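# Replace failed memory modules in open bench servers

## Task

In every open server on the bench, fill each slot of the middle memory bank with a good module whose two latches are both locked. A slot whose end lamp is lit held a module that was bad from the start; that lamp stays on even after a fix. Take replacements from the trays, and leave no loose parts inside any server.

## Robot and tools

Robot: two arms, left_arm and right_arm, each with a two-finger parallel gripper whose fingers can fold. Calibrated bases in the scene frame: left_arm at (+0.028, +0.480, +0.039) m, right_arm at (+0.031, -0.376, +0.039) m, each turned only slightly about z, with up along its own +z.

Frames: the scene frame has its origin at table height midway between the nominal bases, +x out over the table, +z up, and left_arm on the +y side. Each arm reports its hand pose, velocities and wrist camera in its own base frame. Gripper axes: fingers point along +z, open and close along y. end_effector_position is the spot between the pads when shut; fingertips extend about 33 mm past it (down to 9 mm when wide open). Reported poses may be off by a few cm.

Row layout (shared by execute_actions and move): 18 numbers, each in [-1, 1]. First the left arm: dx, dy, dz, rx, ry, rz, gripper position, force_limit, speed; then the same nine for the right arm. Both arms always appear. dx..rz are an offset, not a pose: measured in that arm's base axes from its Hand target at the start of the action or move; 1.0 equals 0.6 m or 180 degrees; rx, ry, rz form one rotation vector applied about the Hand target position. Sending the same offset twice moves twice. All six zero means hold the current Hand target.

Gripper numbers are absolute: position +1 = 140 mm open, about -0.8 pads touching, -1 closes until blocked. force_limit scales squeeze (about 14 N at -1, 40 N at 0, 58 N at +1 for a slow close); speed sets finger speed (about 30 mm/s at -1, 250 at +1), and a faster close grips harder. Both start at +1. To leave a gripper unchanged, repeat its last three numbers; a 0 is a real command. Grip close to the fingertips (outer quarter of the pads); nearer the palm fingers fold and hold loosely. Pushing tips straight into a surface folds them.

execute_actions(actions, cameras): actions is a list of actions; each action is a list of up to 15 rows, one per 1/30 s step, the last row held for the remainder of 15 steps. Every row of an action counts from the same start pose. An empty list just returns state and images.

move(target, speed, blend, stop_force, zero, blocking, cameras): target is one row or a list of up to 15 rows, every offset counted from the Hand targets at the move's start. Paths are straight, end together, and last between 0.5 s and 10 s. speed is in m/s, 0.002 to 1 (default 0.25), one value or one per target. blend (m) rounds corners in a list. stop_force (N, 12 to 80) ends an arm's path when push against its travel exceeds that; use it only slowly, not while the gripper turns, and leave it out when backing off a contact. The arm still keeps pressing afterwards. zero (default true) re-zeroes the force reading first; false lets steps into a contact add up. blocking=false returns after 0.5 s while the move continues (not allowed with stop_force). In a list with stop_force, give all rows the same gripper numbers. Moves do not avoid obstacles or the other arm.

wait(seconds 0 to 10): lets time pass with commands held. stop: brakes a running move. zoom_image(camera, region [x0, y0, x1, y1] in pixels, max 504 by 504): closer look at the latest image. finished_scene(scene): ends the current scene, given by its number; irreversible.

Cameras: cam_head_left, cam_head_right, cam_high, cam_low, cam_left_wrist, cam_right_wrist, all 672x504; calibration gives K and world-to-camera transforms.

Results: per arm, end_effector_position (m) and quat_wxyz, Hand target (the last commanded pose after clipping; the next offset counts from it), Joint velocities ("within noise" means at rest), Flange force along the gripper axes (includes held weight; "no reading" near singular poses), Tool commands, position_measured in counts (3 open, 75 about 100 mm, 139 about 60 mm, 200 about 20 mm, 230 pads touching), and object_status: 0 moving, 1 blocked while opening, 2 blocked while closing (a grip), 3 reached target or pads met. Move results add a move: line, e.g. done, off_target, moving, held, fault, plus limits=paced or limits=held. done does not prove nothing was touched. Each step the commanded pose is clipped to 70 mm and 16 degrees from the measured pose, so a gripper can lag; resend the shortfall.

To grip harder, raise force_limit and nudge position (-1 to -0.98); to soften, open and reclose slowly.

Avoid: joint contact torque reaching limits (142 N m for waist, shoulder, elbow; 35.6 for wrist joints) or 150 N on any part, which halts the arm 10 s; targets past a firm contact; fast touches; arms pressing on each other or one gripper closing on the other's fingers; twisting stiff parts or holding heavy parts off-centre; long stretched holds that overheat motors (MOTOR HOT line, then a braking stop); dropping parts or releasing them while moving; anything leaving the table. Random brief pushes may disturb loose items.

Each tool is called after "Call:" as name(argument=value, ...) on one line, values as JSON.

## Session

Call:
execute_actions(actions=[])

Scene clock: 0.00 s.
left_arm: end_effector_position=(+0.5038, -0.1427, +0.3631) position_measured=3 object_status=3 end_effector_quat_wxyz=(-0.117, +0.737, -0.456, +0.484) | right_arm: end_effector_position=(+1.0061, -0.2611, +0.0881) position_measured=3 object_status=3 end_effector_quat_wxyz=(+0.015, +0.907, -0.175, +0.383)
Joint positions: left_arm=[0.194 -0.631 -0.792 0.844 -0.601 -0.243] | right_arm=[-0.098 1.023 0.836 0.164 -0.607 1.191]
Joint velocities: within noise
Flange force (N): no reading
Hand target: left_arm +0.5038, -0.1427, +0.3631; -0.117, +0.737, -0.456, +0.484 | right_arm +1.0061, -0.2611, +0.0881; +0.015, +0.907, -0.175, +0.383
Tool commands: left_gripper/position=+1.0 left_gripper/force_limit=+1.0 left_gripper/speed=+1.0 right_gripper/position=+1.0 right_gripper/force_limit=+1.0 right_gripper/speed=+1.0

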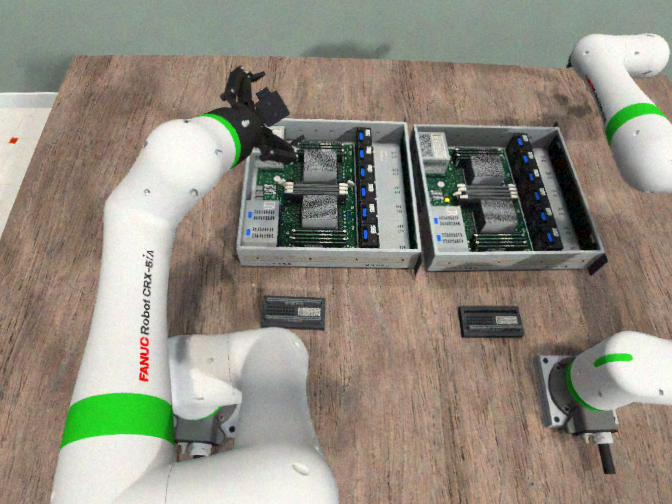

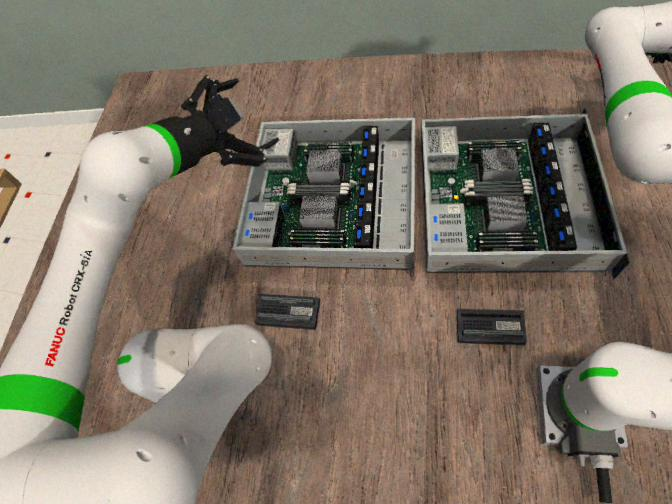

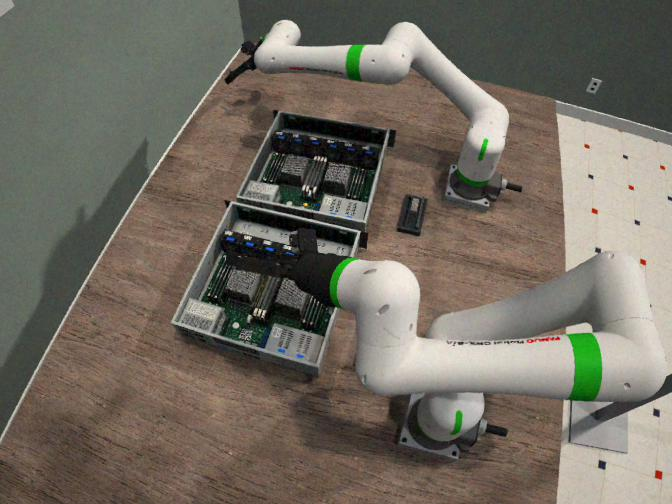

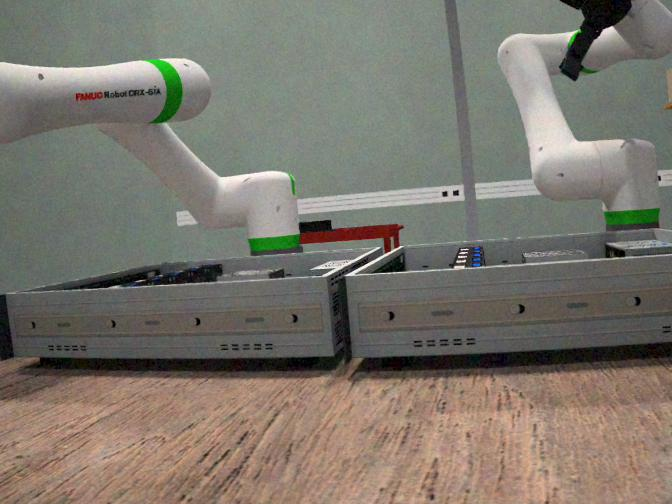

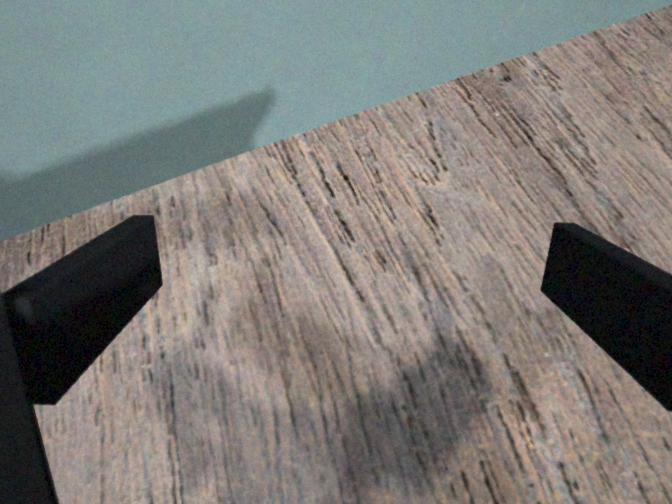

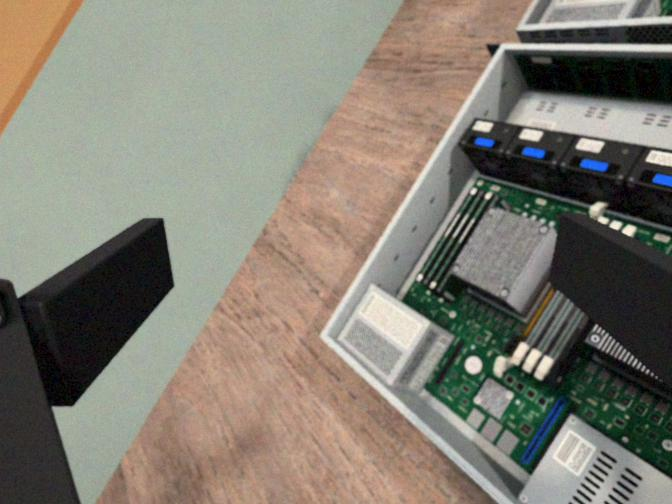

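Call:
zoom_image(camera="cam_head_right", region=[230, 110, 420, 270])

Call:
zoom_image(camera="cam_head_right", region=[420, 110, 630, 270])

Call:
zoom_image(camera="cam_head_right", region=[430, 280, 550, 370])

Call:
zoom_image(camera="cam_head_right", region=[230, 270, 350, 360])

Call:
zoom_image(camera="cam_head_right", region=[270, 165, 370, 215])

Call:
zoom_image(camera="cam_head_right", region=[445, 165, 545, 215])

Call:
zoom_image(camera="cam_high", region=[230, 100, 400, 230])

Scaled by 2.653.

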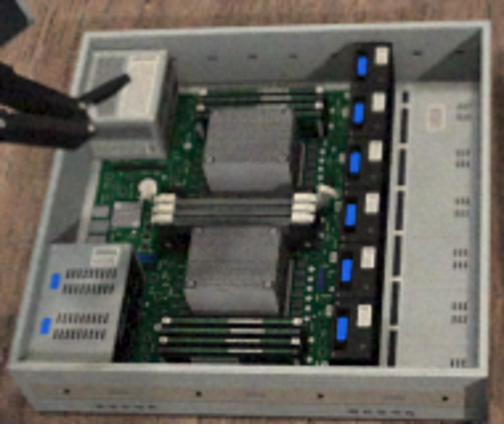

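Scaled by 2.400.

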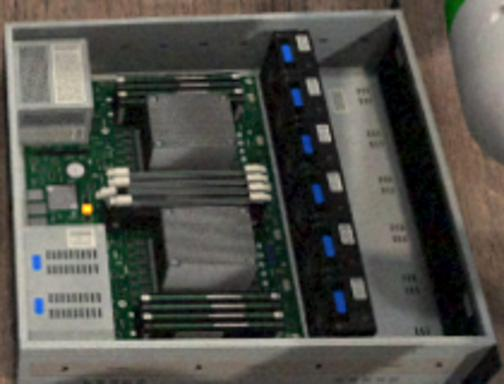

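Scaled by 4.200.

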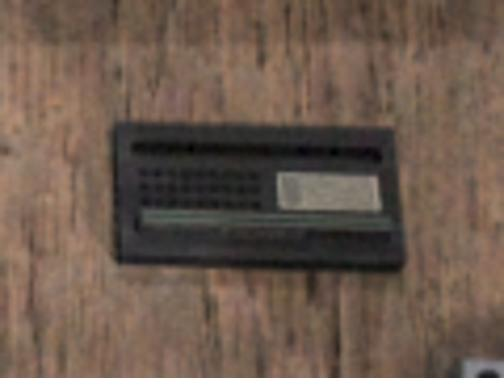

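Scaled by 4.200.

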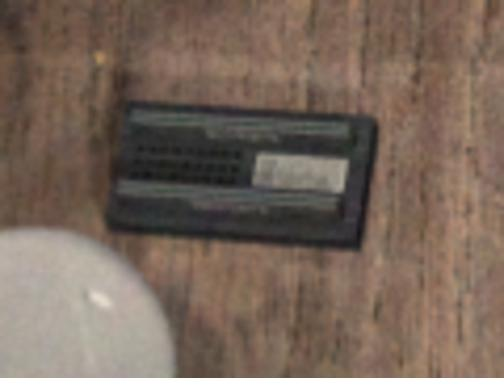

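Scaled by 5.040.

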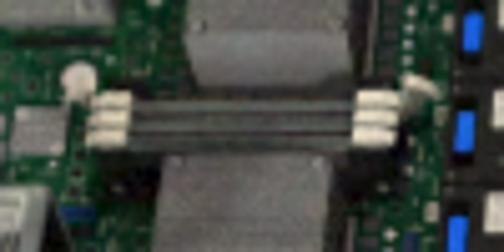

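Scaled by 5.040.

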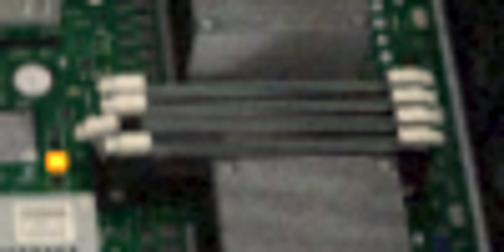

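Scaled by 2.965.

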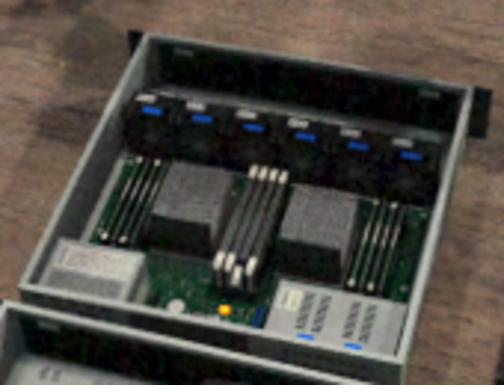

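Call:
move(target=[[0.03,-0.1,0,0.05,0.1,-0.05,1,1,1,-0.1,0.05,0.3,0,0,0,1,1,1],[0.074,-0.279,-0.255,0.175,0.286,-0.134,1,1,1,-0.8,0.553,0.203,0.194,0.18,-0.358,1,1,1]], blend=[0.05,0])

Scene clock: 47.47 s.
left_arm: end_effector_position=(+0.5482, -0.3101, +0.2102) position_measured=3 object_status=3 end_effector_quat_wxyz=(+0.000, +0.707, -0.708, -0.001) | right_arm: end_effector_position=(+0.5260, +0.0706, +0.2099) position_measured=3 object_status=3 end_effector_quat_wxyz=(+0.001, +0.707, -0.707, +0.001)
Joint positions: left_arm=[-0.307 0.474 0.514 -0.001 -1.612 0.306] | right_arm=[0.382 0.21 0.164 0.002 -1.526 -0.382]
Joint velocities: within noise
Flange force (N): left_arm=[0.4 -4.4 1.6] | right_arm=[-1.9 -6.3 0.6]
Hand target: left_arm +0.5482, -0.3101, +0.2101; +0.000, +0.707, -0.708, -0.001 | right_arm +0.5261, +0.0707, +0.2099; +0.001, +0.707, -0.707, +0.001
Off the commanded pose: left_arm 0.000 m, 0 deg | right_arm 0.000 m, 0 deg.
move: done
camera_calibration:
cam_left_wrist: T_world_to_cam=[[-0.99959, 0.0285919, 0.00127157, 0.566003], [0.027148, 0.933169, 0.358412, 0.202133], [0.00906112, 0.3583, -0.933563, 0.441607], [0, 0, 0, 1]] pos_world=[0.556282, -0.363035, 0.3391]
cam_right_wrist: T_world_to_cam=[[-0.999725, -0.0233397, 0.00244416, 0.534157], [-0.0210264, 0.937119, 0.348377, -0.121229], [-0.0104215, 0.34823, -0.937351, 0.319004], [0, 0, 0, 1]] pos_world=[0.534786, 0.0149863, 0.339946]

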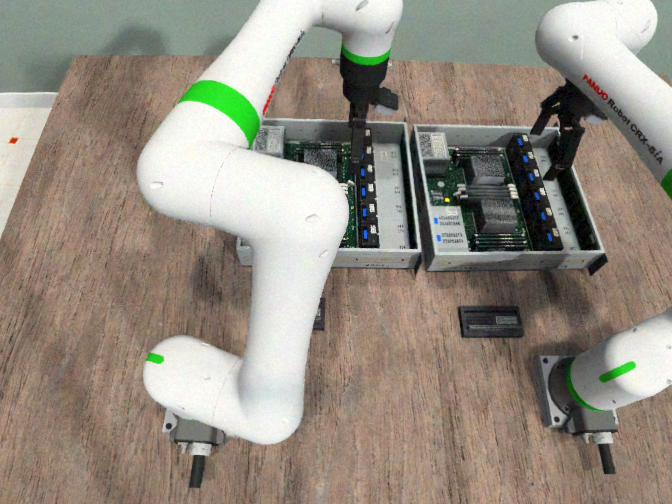

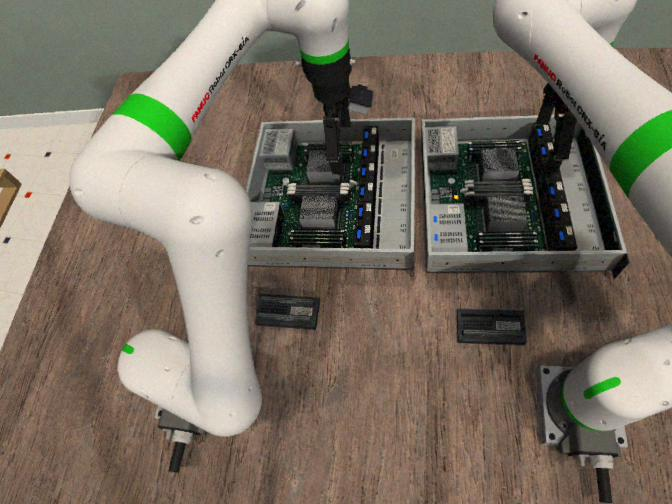

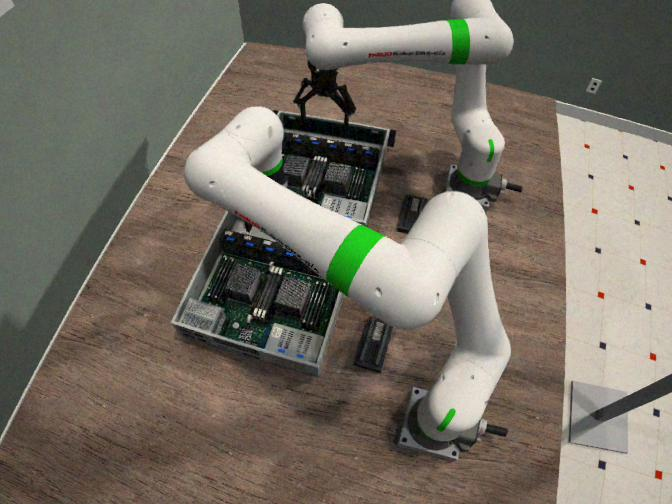

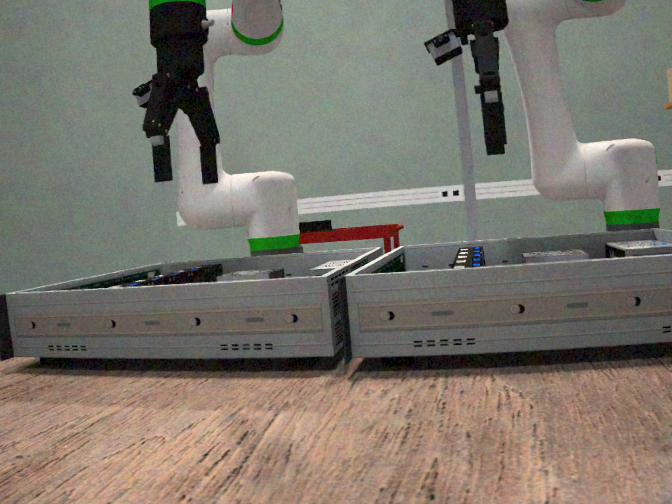

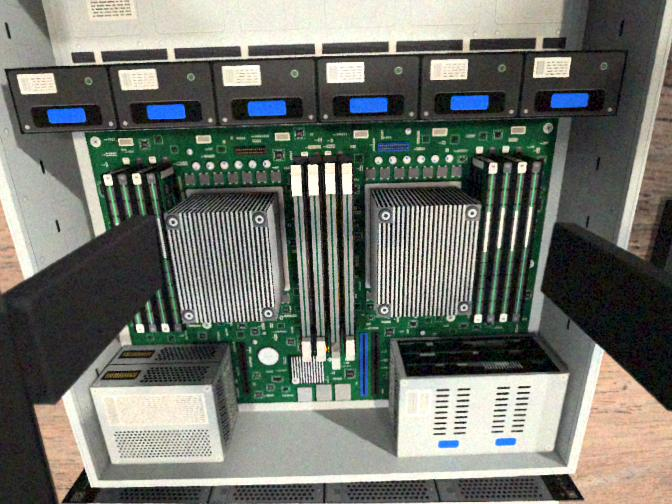

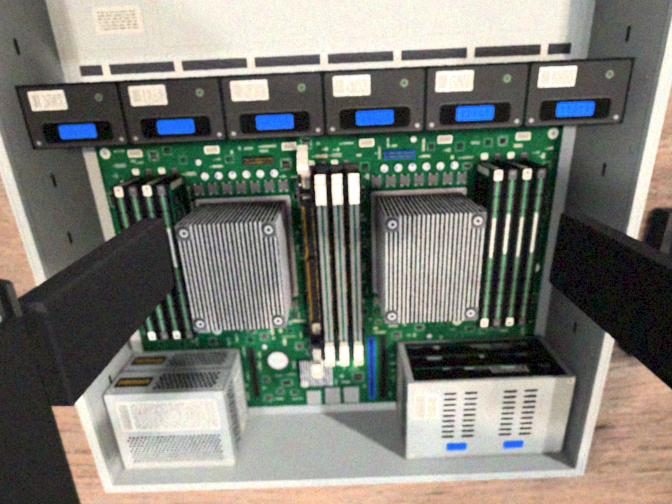

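Call:
zoom_image(camera="cam_left_wrist", region=[250, 130, 400, 400])

Call:
zoom_image(camera="cam_right_wrist", region=[250, 130, 400, 400])

Call:
zoom_image(camera="cam_head_right", region=[270, 165, 370, 215])

Call:
zoom_image(camera="cam_head_right", region=[445, 165, 545, 215])

Scaled by 1.867.

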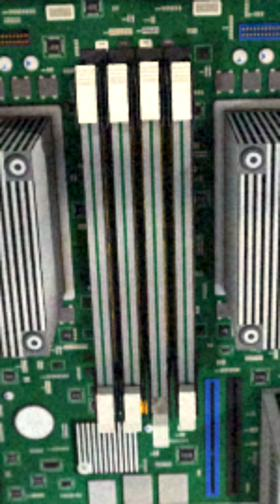

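Scaled by 1.867.

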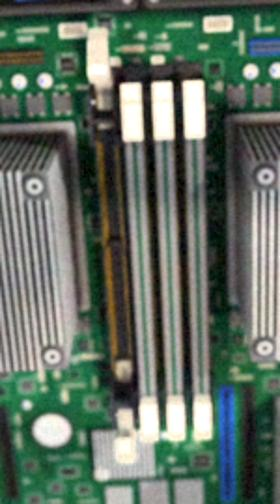

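Scaled by 5.040.

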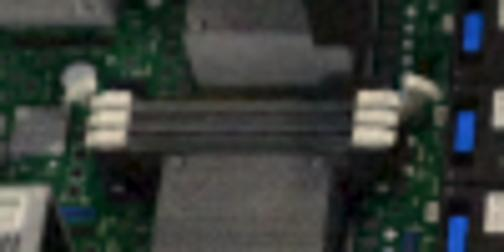

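Scaled by 5.040.

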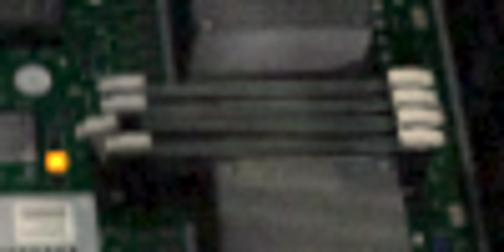

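Call:
zoom_image(camera="cam_left_wrist", region=[285, 320, 375, 385])

Call:
zoom_image(camera="cam_right_wrist", region=[290, 320, 380, 385])

Call:
zoom_image(camera="cam_right_wrist", region=[280, 130, 380, 220])

Call:
zoom_image(camera="cam_left_wrist", region=[280, 140, 370, 210])

Scaled by 5.600.

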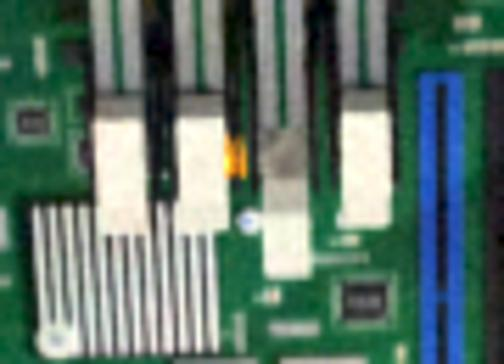

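Scaled by 5.600.

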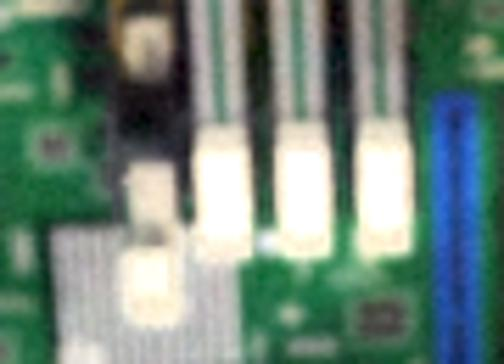

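Scaled by 5.040.

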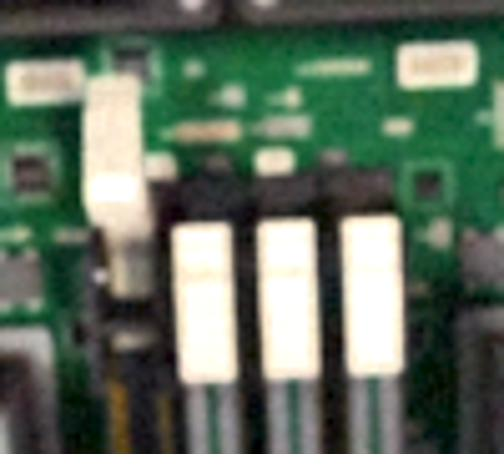

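Scaled by 5.600.

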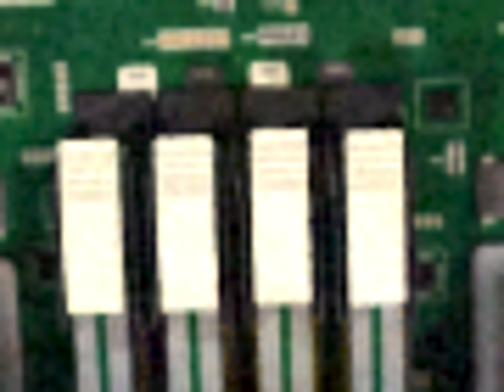

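Call:
move(target=[0,0.3,-0.05,0,0,0,1,1,1,0,0.3,-0.05,0,0,0,1,1,1], cameras=["cam_left_wrist","cam_right_wrist"])

Call:
zoom_image(camera="cam_left_wrist", region=[250, 60, 420, 230])

Call:
zoom_image(camera="cam_right_wrist", region=[250, 60, 420, 230])

Scene clock: 102.37 s.
left_arm: end_effector_position=(+0.5482, -0.1301, +0.1801) position_measured=3 object_status=3 end_effector_quat_wxyz=(+0.000, +0.707, -0.708, -0.001) | right_arm: end_effector_position=(+0.5261, +0.2506, +0.1799) position_measured=3 object_status=3 end_effector_quat_wxyz=(+0.001, +0.707, -0.707, +0.001)
Joint positions: left_arm=[-0.001 0.299 0.206 -0.001 -1.479 0] | right_arm=[0.67 0.349 0.269 0.001 -1.493 -0.671]
Joint velocities: within noise
Flange force (N): left_arm=[-0.5 -3.1 2.3] | right_arm=[-3.9 -5.5 1.0]
Hand target: left_arm +0.5482, -0.1301, +0.1801; +0.000, +0.707, -0.708, -0.001 | right_arm +0.5261, +0.2507, +0.1799; +0.001, +0.707, -0.707, +0.001
Off the commanded pose: left_arm 0.000 m, 0 deg | right_arm 0.000 m, 0 deg.
move: done
camera_calibration:
cam_left_wrist: T_world_to_cam=[[-0.999588, 0.0286855, 0.00130673, 0.560899], [0.0272479, 0.933166, 0.358412, 0.0448595], [0.00906182, 0.358299, -0.933563, 0.349105], [0, 0, 0, 1]] pos_world=[0.556282, -0.183035, 0.309101]
cam_right_wrist: T_world_to_cam=[[-0.999726, -0.023332, 0.00212503, 0.53863], [-0.0211294, 0.937086, 0.34846, -0.279421], [-0.0101216, 0.348319, -0.937321, 0.228015], [0, 0, 0, 1]] pos_world=[0.534886, 0.194987, 0.309946]
Images, in order (width x height): cam_left_wrist 672x504, cam_right_wrist 672x504.

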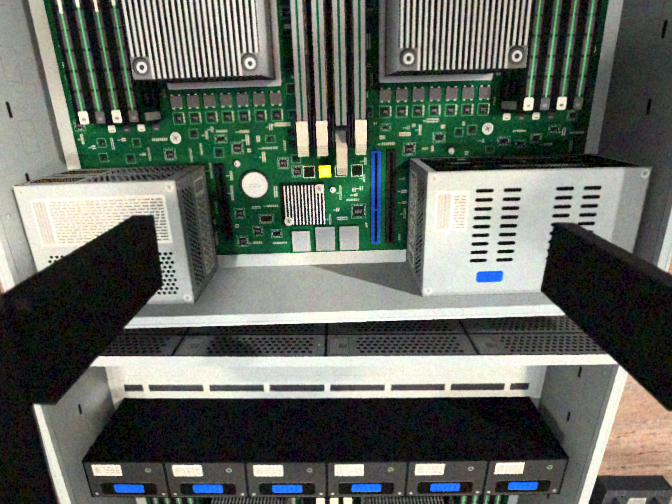

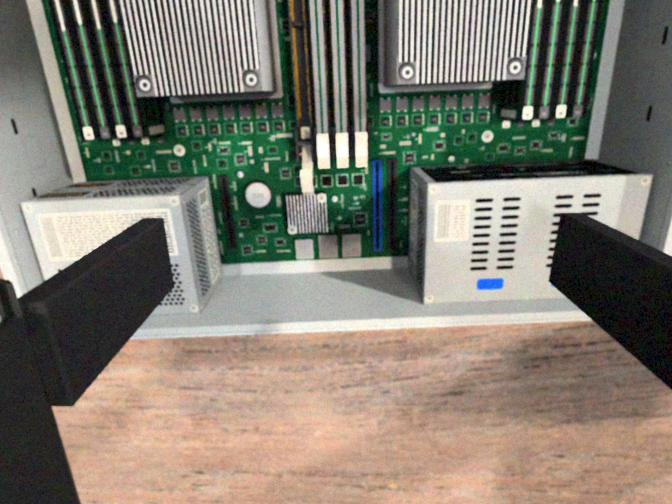

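Scaled by 2.965.

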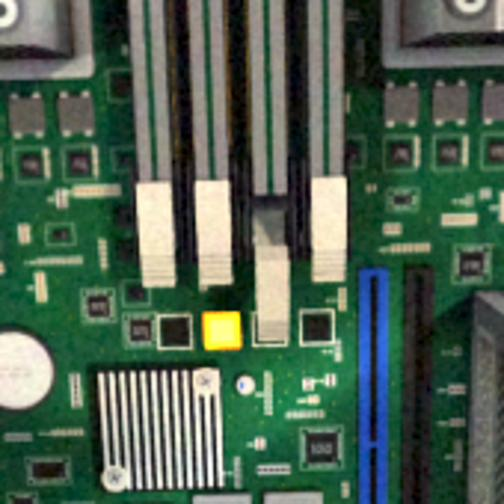

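Scaled by 2.965.

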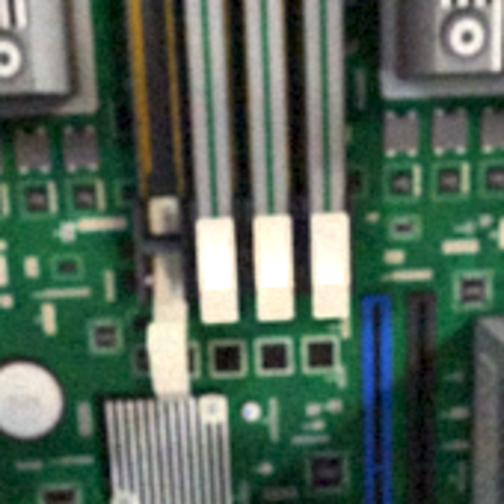

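Call:
move(target=[-0.553,-0.217,0.03,0,0,0,1,1,1,-0.55,-0.23,0.03,0,0,0,1,1,1])

Call:
zoom_image(camera="cam_left_wrist", region=[150, 30, 530, 410])

Call:
zoom_image(camera="cam_right_wrist", region=[150, 30, 530, 410])

Scene clock: 116.07 s.
left_arm: end_effector_position=(+0.2164, -0.2603, +0.1982) position_measured=3 object_status=3 end_effector_quat_wxyz=(+0.000, +0.707, -0.708, -0.001) | right_arm: end_effector_position=(+0.1961, +0.1127, +0.1979) position_measured=3 object_status=3 end_effector_quat_wxyz=(+0.001, +0.707, -0.707, +0.001)
Joint positions: left_arm=[-0.483 -0.287 -0.342 0 -1.518 0.482] | right_arm=[1.134 -0.633 -0.543 0 -1.663 -1.134]
Joint velocities: within noise
Flange force (N): left_arm=[0.5 -4.0 1.5] | right_arm=[-1.6 1.8 -0.2]
Hand target: left_arm +0.2164, -0.2603, +0.1981; +0.000, +0.707, -0.708, -0.001 | right_arm +0.1961, +0.1127, +0.1979; +0.001, +0.707, -0.707, +0.001
Off the commanded pose: left_arm 0.000 m, 0 deg | right_arm 0.000 m, 0 deg.
move: done
camera_calibration:
cam_left_wrist: T_world_to_cam=[[-0.999589, 0.0286277, 0.00117539, 0.232973], [0.0271477, 0.933201, 0.358327, 0.168973], [0.00916122, 0.358212, -0.933595, 0.415621], [0, 0, 0, 1]] pos_world=[0.224482, -0.313236, 0.3272]
cam_right_wrist: T_world_to_cam=[[-0.999727, -0.0232706, 0.00225396, 0.205417], [-0.0210269, 0.937087, 0.348461, -0.16337], [-0.010221, 0.348319, -0.93732, 0.289635], [0, 0, 0, 1]] pos_world=[0.204886, 0.0569866, 0.327946]

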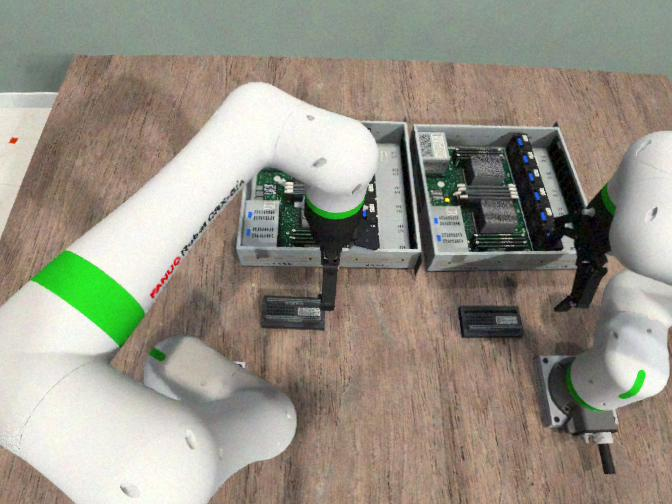

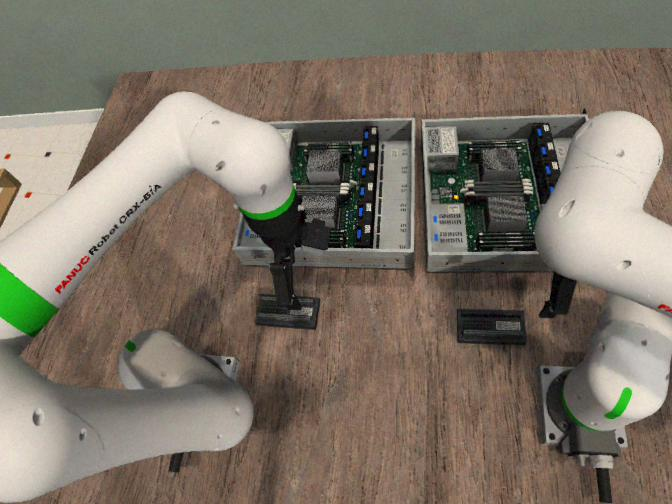

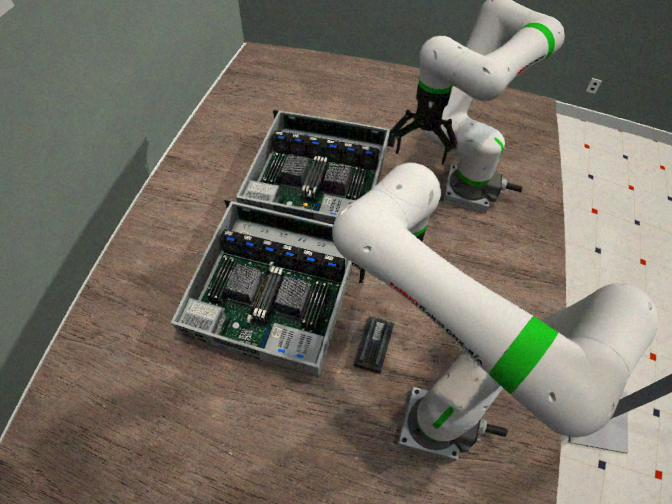

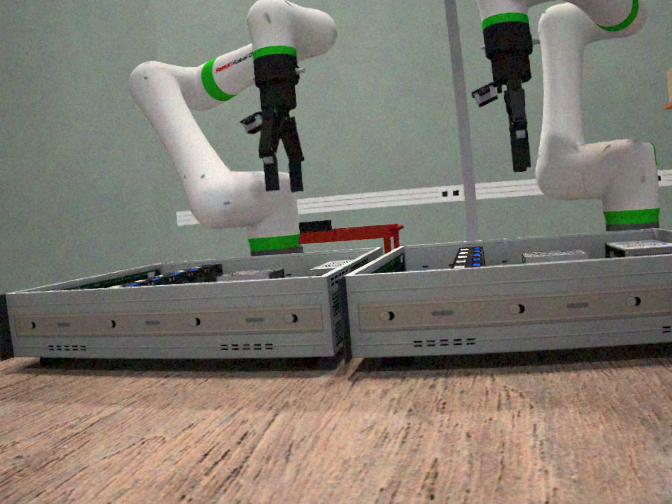

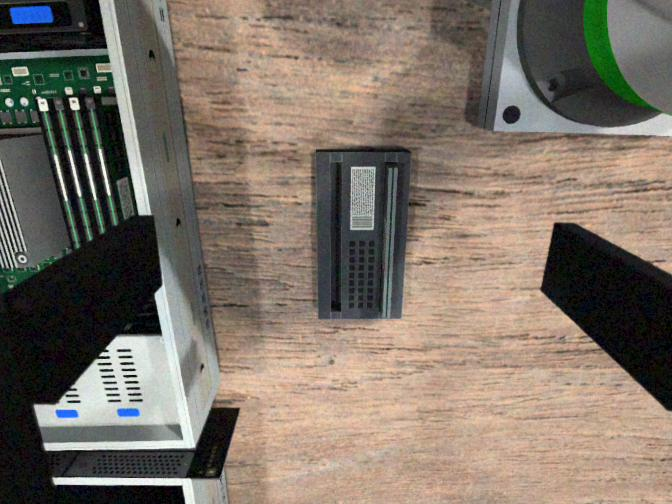

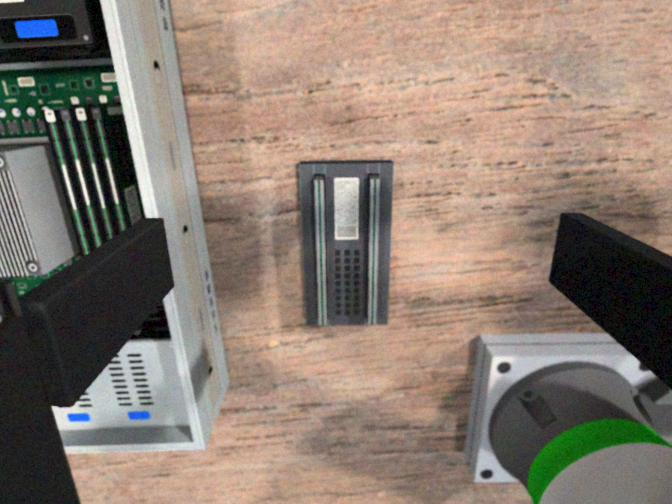

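Scaled by 1.326.

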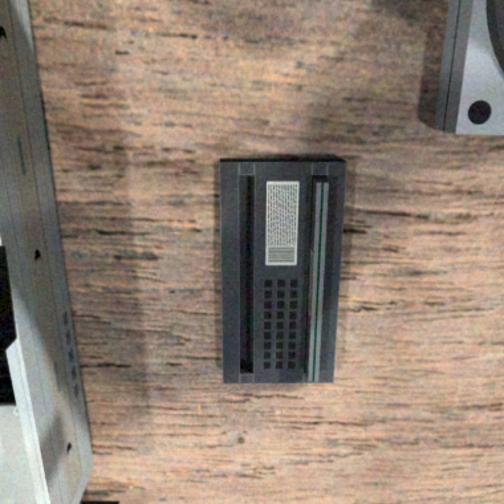

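Scaled by 1.326.

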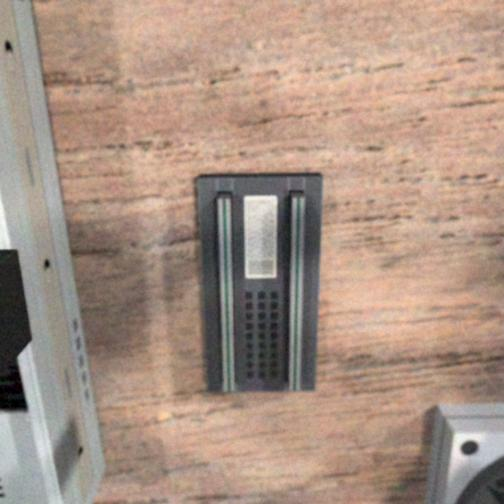

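Call:
move(target=[0,0,0,0,0,0,-0.4,-1,0,0,0,0,0,0,0,-1,-1,0], cameras=["cam_left_wrist","cam_right_wrist","cam_low"])

Call:
zoom_image(camera="cam_left_wrist", region=[240, 130, 480, 330])

Call:
zoom_image(camera="cam_low", region=[220, 80, 340, 220])

Scene clock: 150.37 s.
left_arm: end_effector_position=(+0.2164, -0.2603, +0.1981) position_measured=179 object_status=3 end_effector_quat_wxyz=(+0.000, +0.707, -0.708, -0.001) | right_arm: end_effector_position=(+0.1961, +0.1127, +0.1979) position_measured=233 object_status=3 end_effector_quat_wxyz=(+0.001, +0.707, -0.707, +0.001)
Joint positions: left_arm=[-0.483 -0.287 -0.342 0 -1.518 0.482] | right_arm=[1.135 -0.633 -0.543 0 -1.663 -1.134]
Joint velocities: within noise
Flange force (N): left_arm=[0.5 -4.9 2.0] | right_arm=[-2.8 1.7 -0.3]
Hand target: left_arm +0.2164, -0.2603, +0.1981; +0.000, +0.707, -0.708, -0.001 | right_arm +0.1961, +0.1127, +0.1979; +0.001, +0.707, -0.707, +0.001
Off the commanded pose: left_arm 0.000 m, 0 deg | right_arm 0.000 m, 0 deg.
move: done
camera_calibration:
cam_left_wrist: T_world_to_cam=[[-0.999588, 0.0286855, 0.00130673, 0.232947], [0.0272479, 0.933166, 0.358412, 0.168947], [0.00906182, 0.358299, -0.933563, 0.415567], [0, 0, 0, 1]] pos_world=[0.224482, -0.313235, 0.327101]
cam_right_wrist: T_world_to_cam=[[-0.999725, -0.0233644, 0.00221959, 0.205433], [-0.0211268, 0.937085, 0.348462, -0.163349], [-0.0102216, 0.348319, -0.93732, 0.289635], [0, 0, 0, 1]] pos_world=[0.204886, 0.0569866, 0.327946]
Images, in order (width x height): cam_low 672x504, cam_left_wrist 672x504, cam_right_wrist 672x504.

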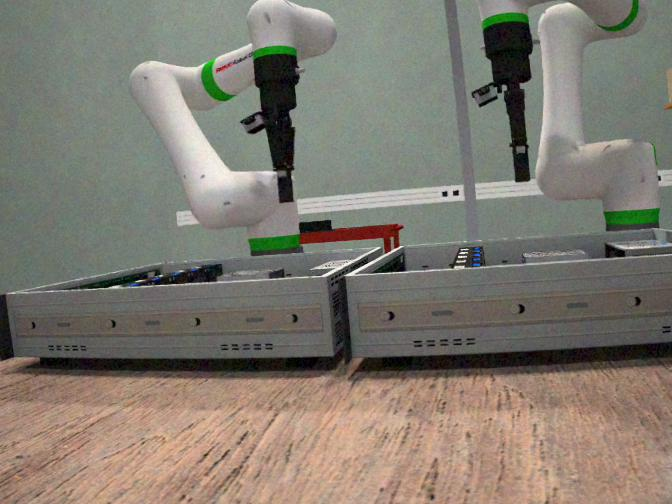

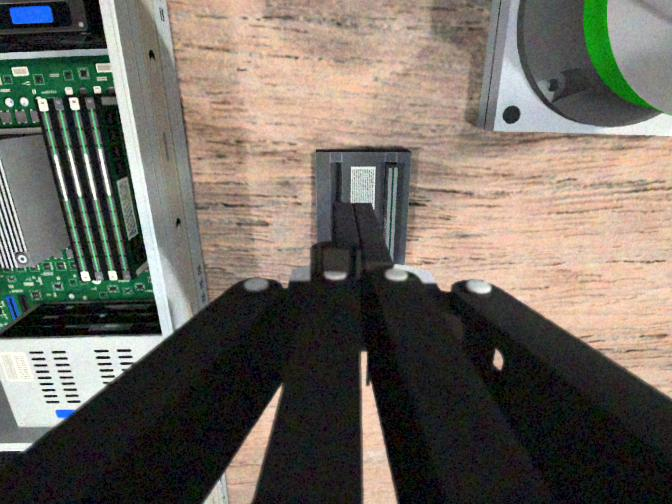

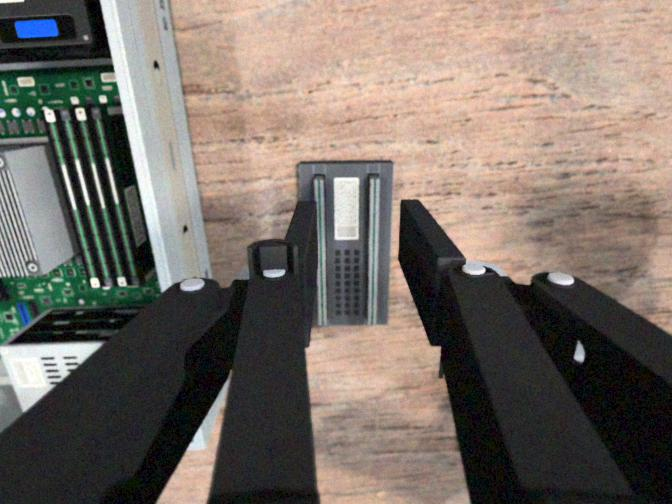

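Scaled by 2.100.

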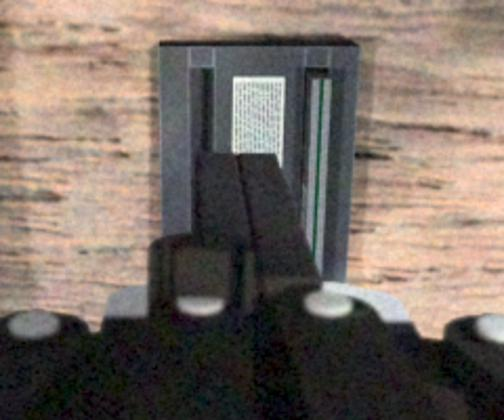

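Scaled by 3.600.

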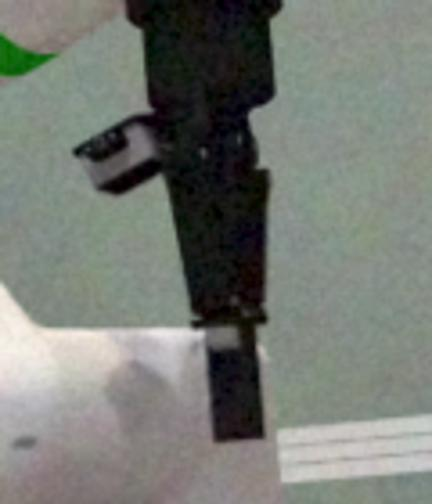

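Call:
move(target=[-0.033,0.1305,-0.23,0,0,-0.005,-0.41,-1,0,0,0,0,0,0,0,-1,-1,0], cameras=["cam_right_wrist","cam_head_right"])

Call:
zoom_image(camera="cam_right_wrist", region=[220, 100, 500, 330])

Scene clock: 178.37 s.
left_arm: end_effector_position=(+0.1966, -0.1820, +0.0601) position_measured=181 object_status=3 end_effector_quat_wxyz=(+0.000, +0.701, -0.713, -0.001) | right_arm: end_effector_position=(+0.1961, +0.1127, +0.1979) position_measured=233 object_status=3 end_effector_quat_wxyz=(+0.001, +0.707, -0.707, +0.001)
Joint positions: left_arm=[-0.241 -0.431 -0.764 -0.001 -1.239 0.225] | right_arm=[1.135 -0.633 -0.543 0 -1.663 -1.134]
Joint velocities: within noise
Flange force (N): left_arm=[-0.9 -5.7 3.6] | right_arm=[-2.6 1.5 0.0]
Hand target: left_arm +0.1966, -0.1820, +0.0601; +0.000, +0.701, -0.713, -0.001 | right_arm +0.1961, +0.1127, +0.1979; +0.001, +0.707, -0.707, +0.001
Off the commanded pose: left_arm 0.000 m, 0 deg | right_arm 0.000 m, 0 deg.
move: done
camera_calibration:
cam_right_wrist: T_world_to_cam=[[-0.999725, -0.0233644, 0.00221959, 0.205433], [-0.0211268, 0.937085, 0.348462, -0.163349], [-0.0102216, 0.348319, -0.93732, 0.289635], [0, 0, 0, 1]] pos_world=[0.204886, 0.0569866, 0.327946]
Images, in order (width x height): cam_head_right 672x504, cam_right_wrist 672x504.

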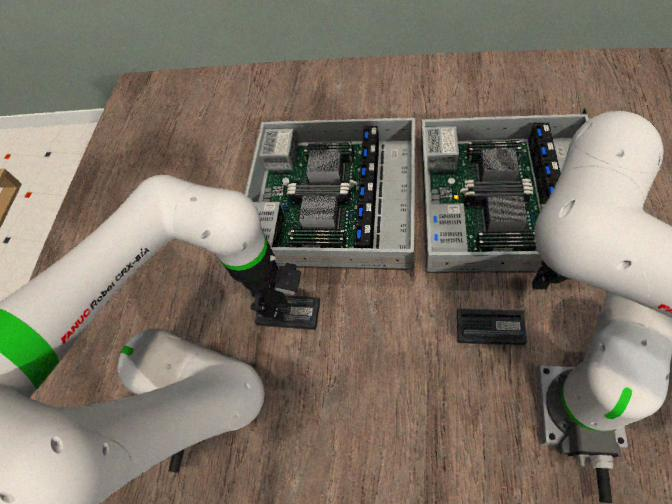

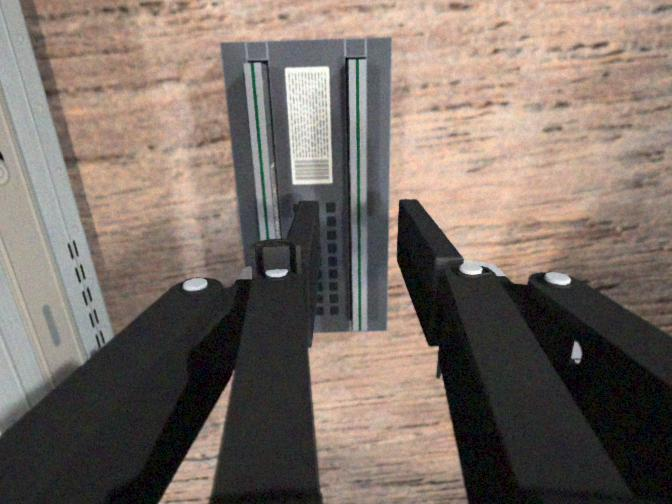

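Scaled by 1.800.

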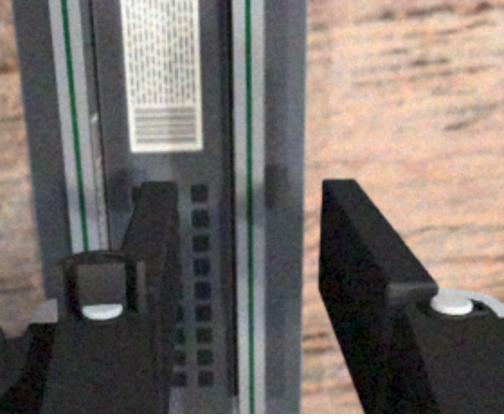

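Call:
move(target=[0,0.008,-0.055,0,0,0.005,-0.41,-1,0,0,0,0,0,0,0,-1,-1,0], cameras=["cam_right_wrist","cam_high"])

Call:
zoom_image(camera="cam_high", region=[320, 280, 440, 390])

Scene clock: 193.10 s.
left_arm: end_effector_position=(+0.1966, -0.1772, +0.0271) position_measured=181 object_status=3 end_effector_quat_wxyz=(+0.000, +0.707, -0.708, -0.001) | right_arm: end_effector_position=(+0.1961, +0.1127, +0.1979) position_measured=233 object_status=3 end_effector_quat_wxyz=(+0.001, +0.707, -0.707, +0.001)
Joint positions: left_arm=[-0.221 -0.4 -0.829 -0.001 -1.143 0.22] | right_arm=[1.135 -0.633 -0.543 0 -1.663 -1.134]
Joint velocities: within noise
Flange force (N): left_arm=[0.7 -6.2 4.3] | right_arm=[-3.0 2.3 0.0]
Hand target: left_arm +0.1966, -0.1772, +0.0271; +0.000, +0.707, -0.708, -0.001 | right_arm +0.1961, +0.1127, +0.1979; +0.001, +0.707, -0.707, +0.001
Off the commanded pose: left_arm 0.000 m, 0 deg | right_arm 0.000 m, 0 deg.
move: done
camera_calibration:
cam_right_wrist: T_world_to_cam=[[-0.999725, -0.0233644, 0.00221959, 0.205433], [-0.0211268, 0.937085, 0.348462, -0.163349], [-0.0102216, 0.348319, -0.93732, 0.289635], [0, 0, 0, 1]] pos_world=[0.204886, 0.0569866, 0.327946]
Images, in order (width x height): cam_high 672x504, cam_right_wrist 672x504.

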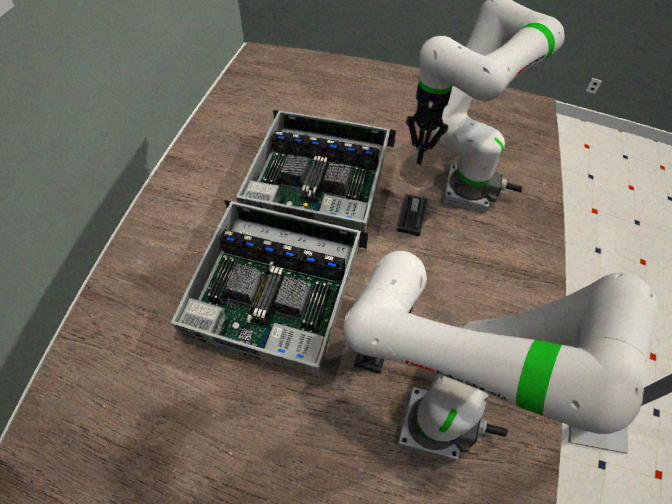

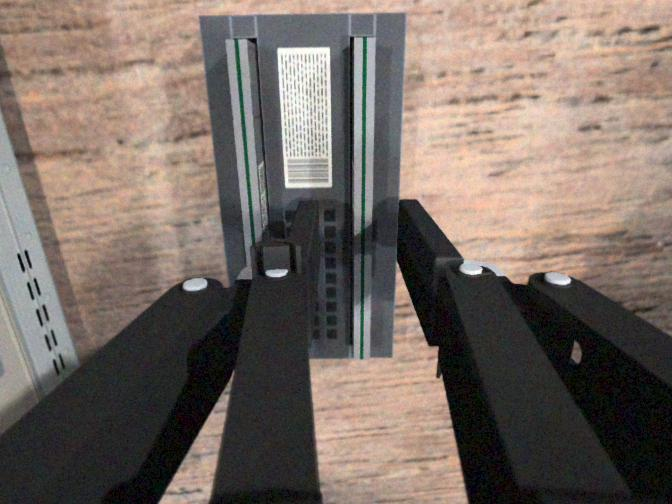

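Scaled by 4.200.

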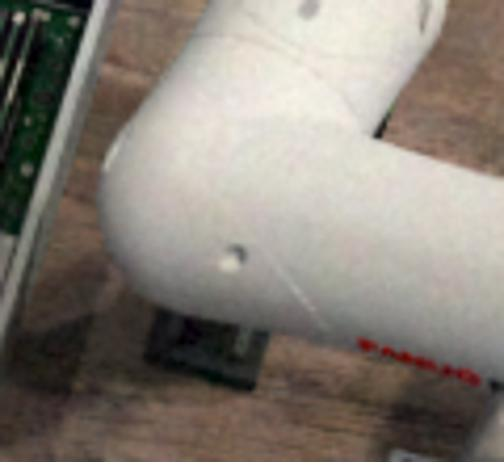

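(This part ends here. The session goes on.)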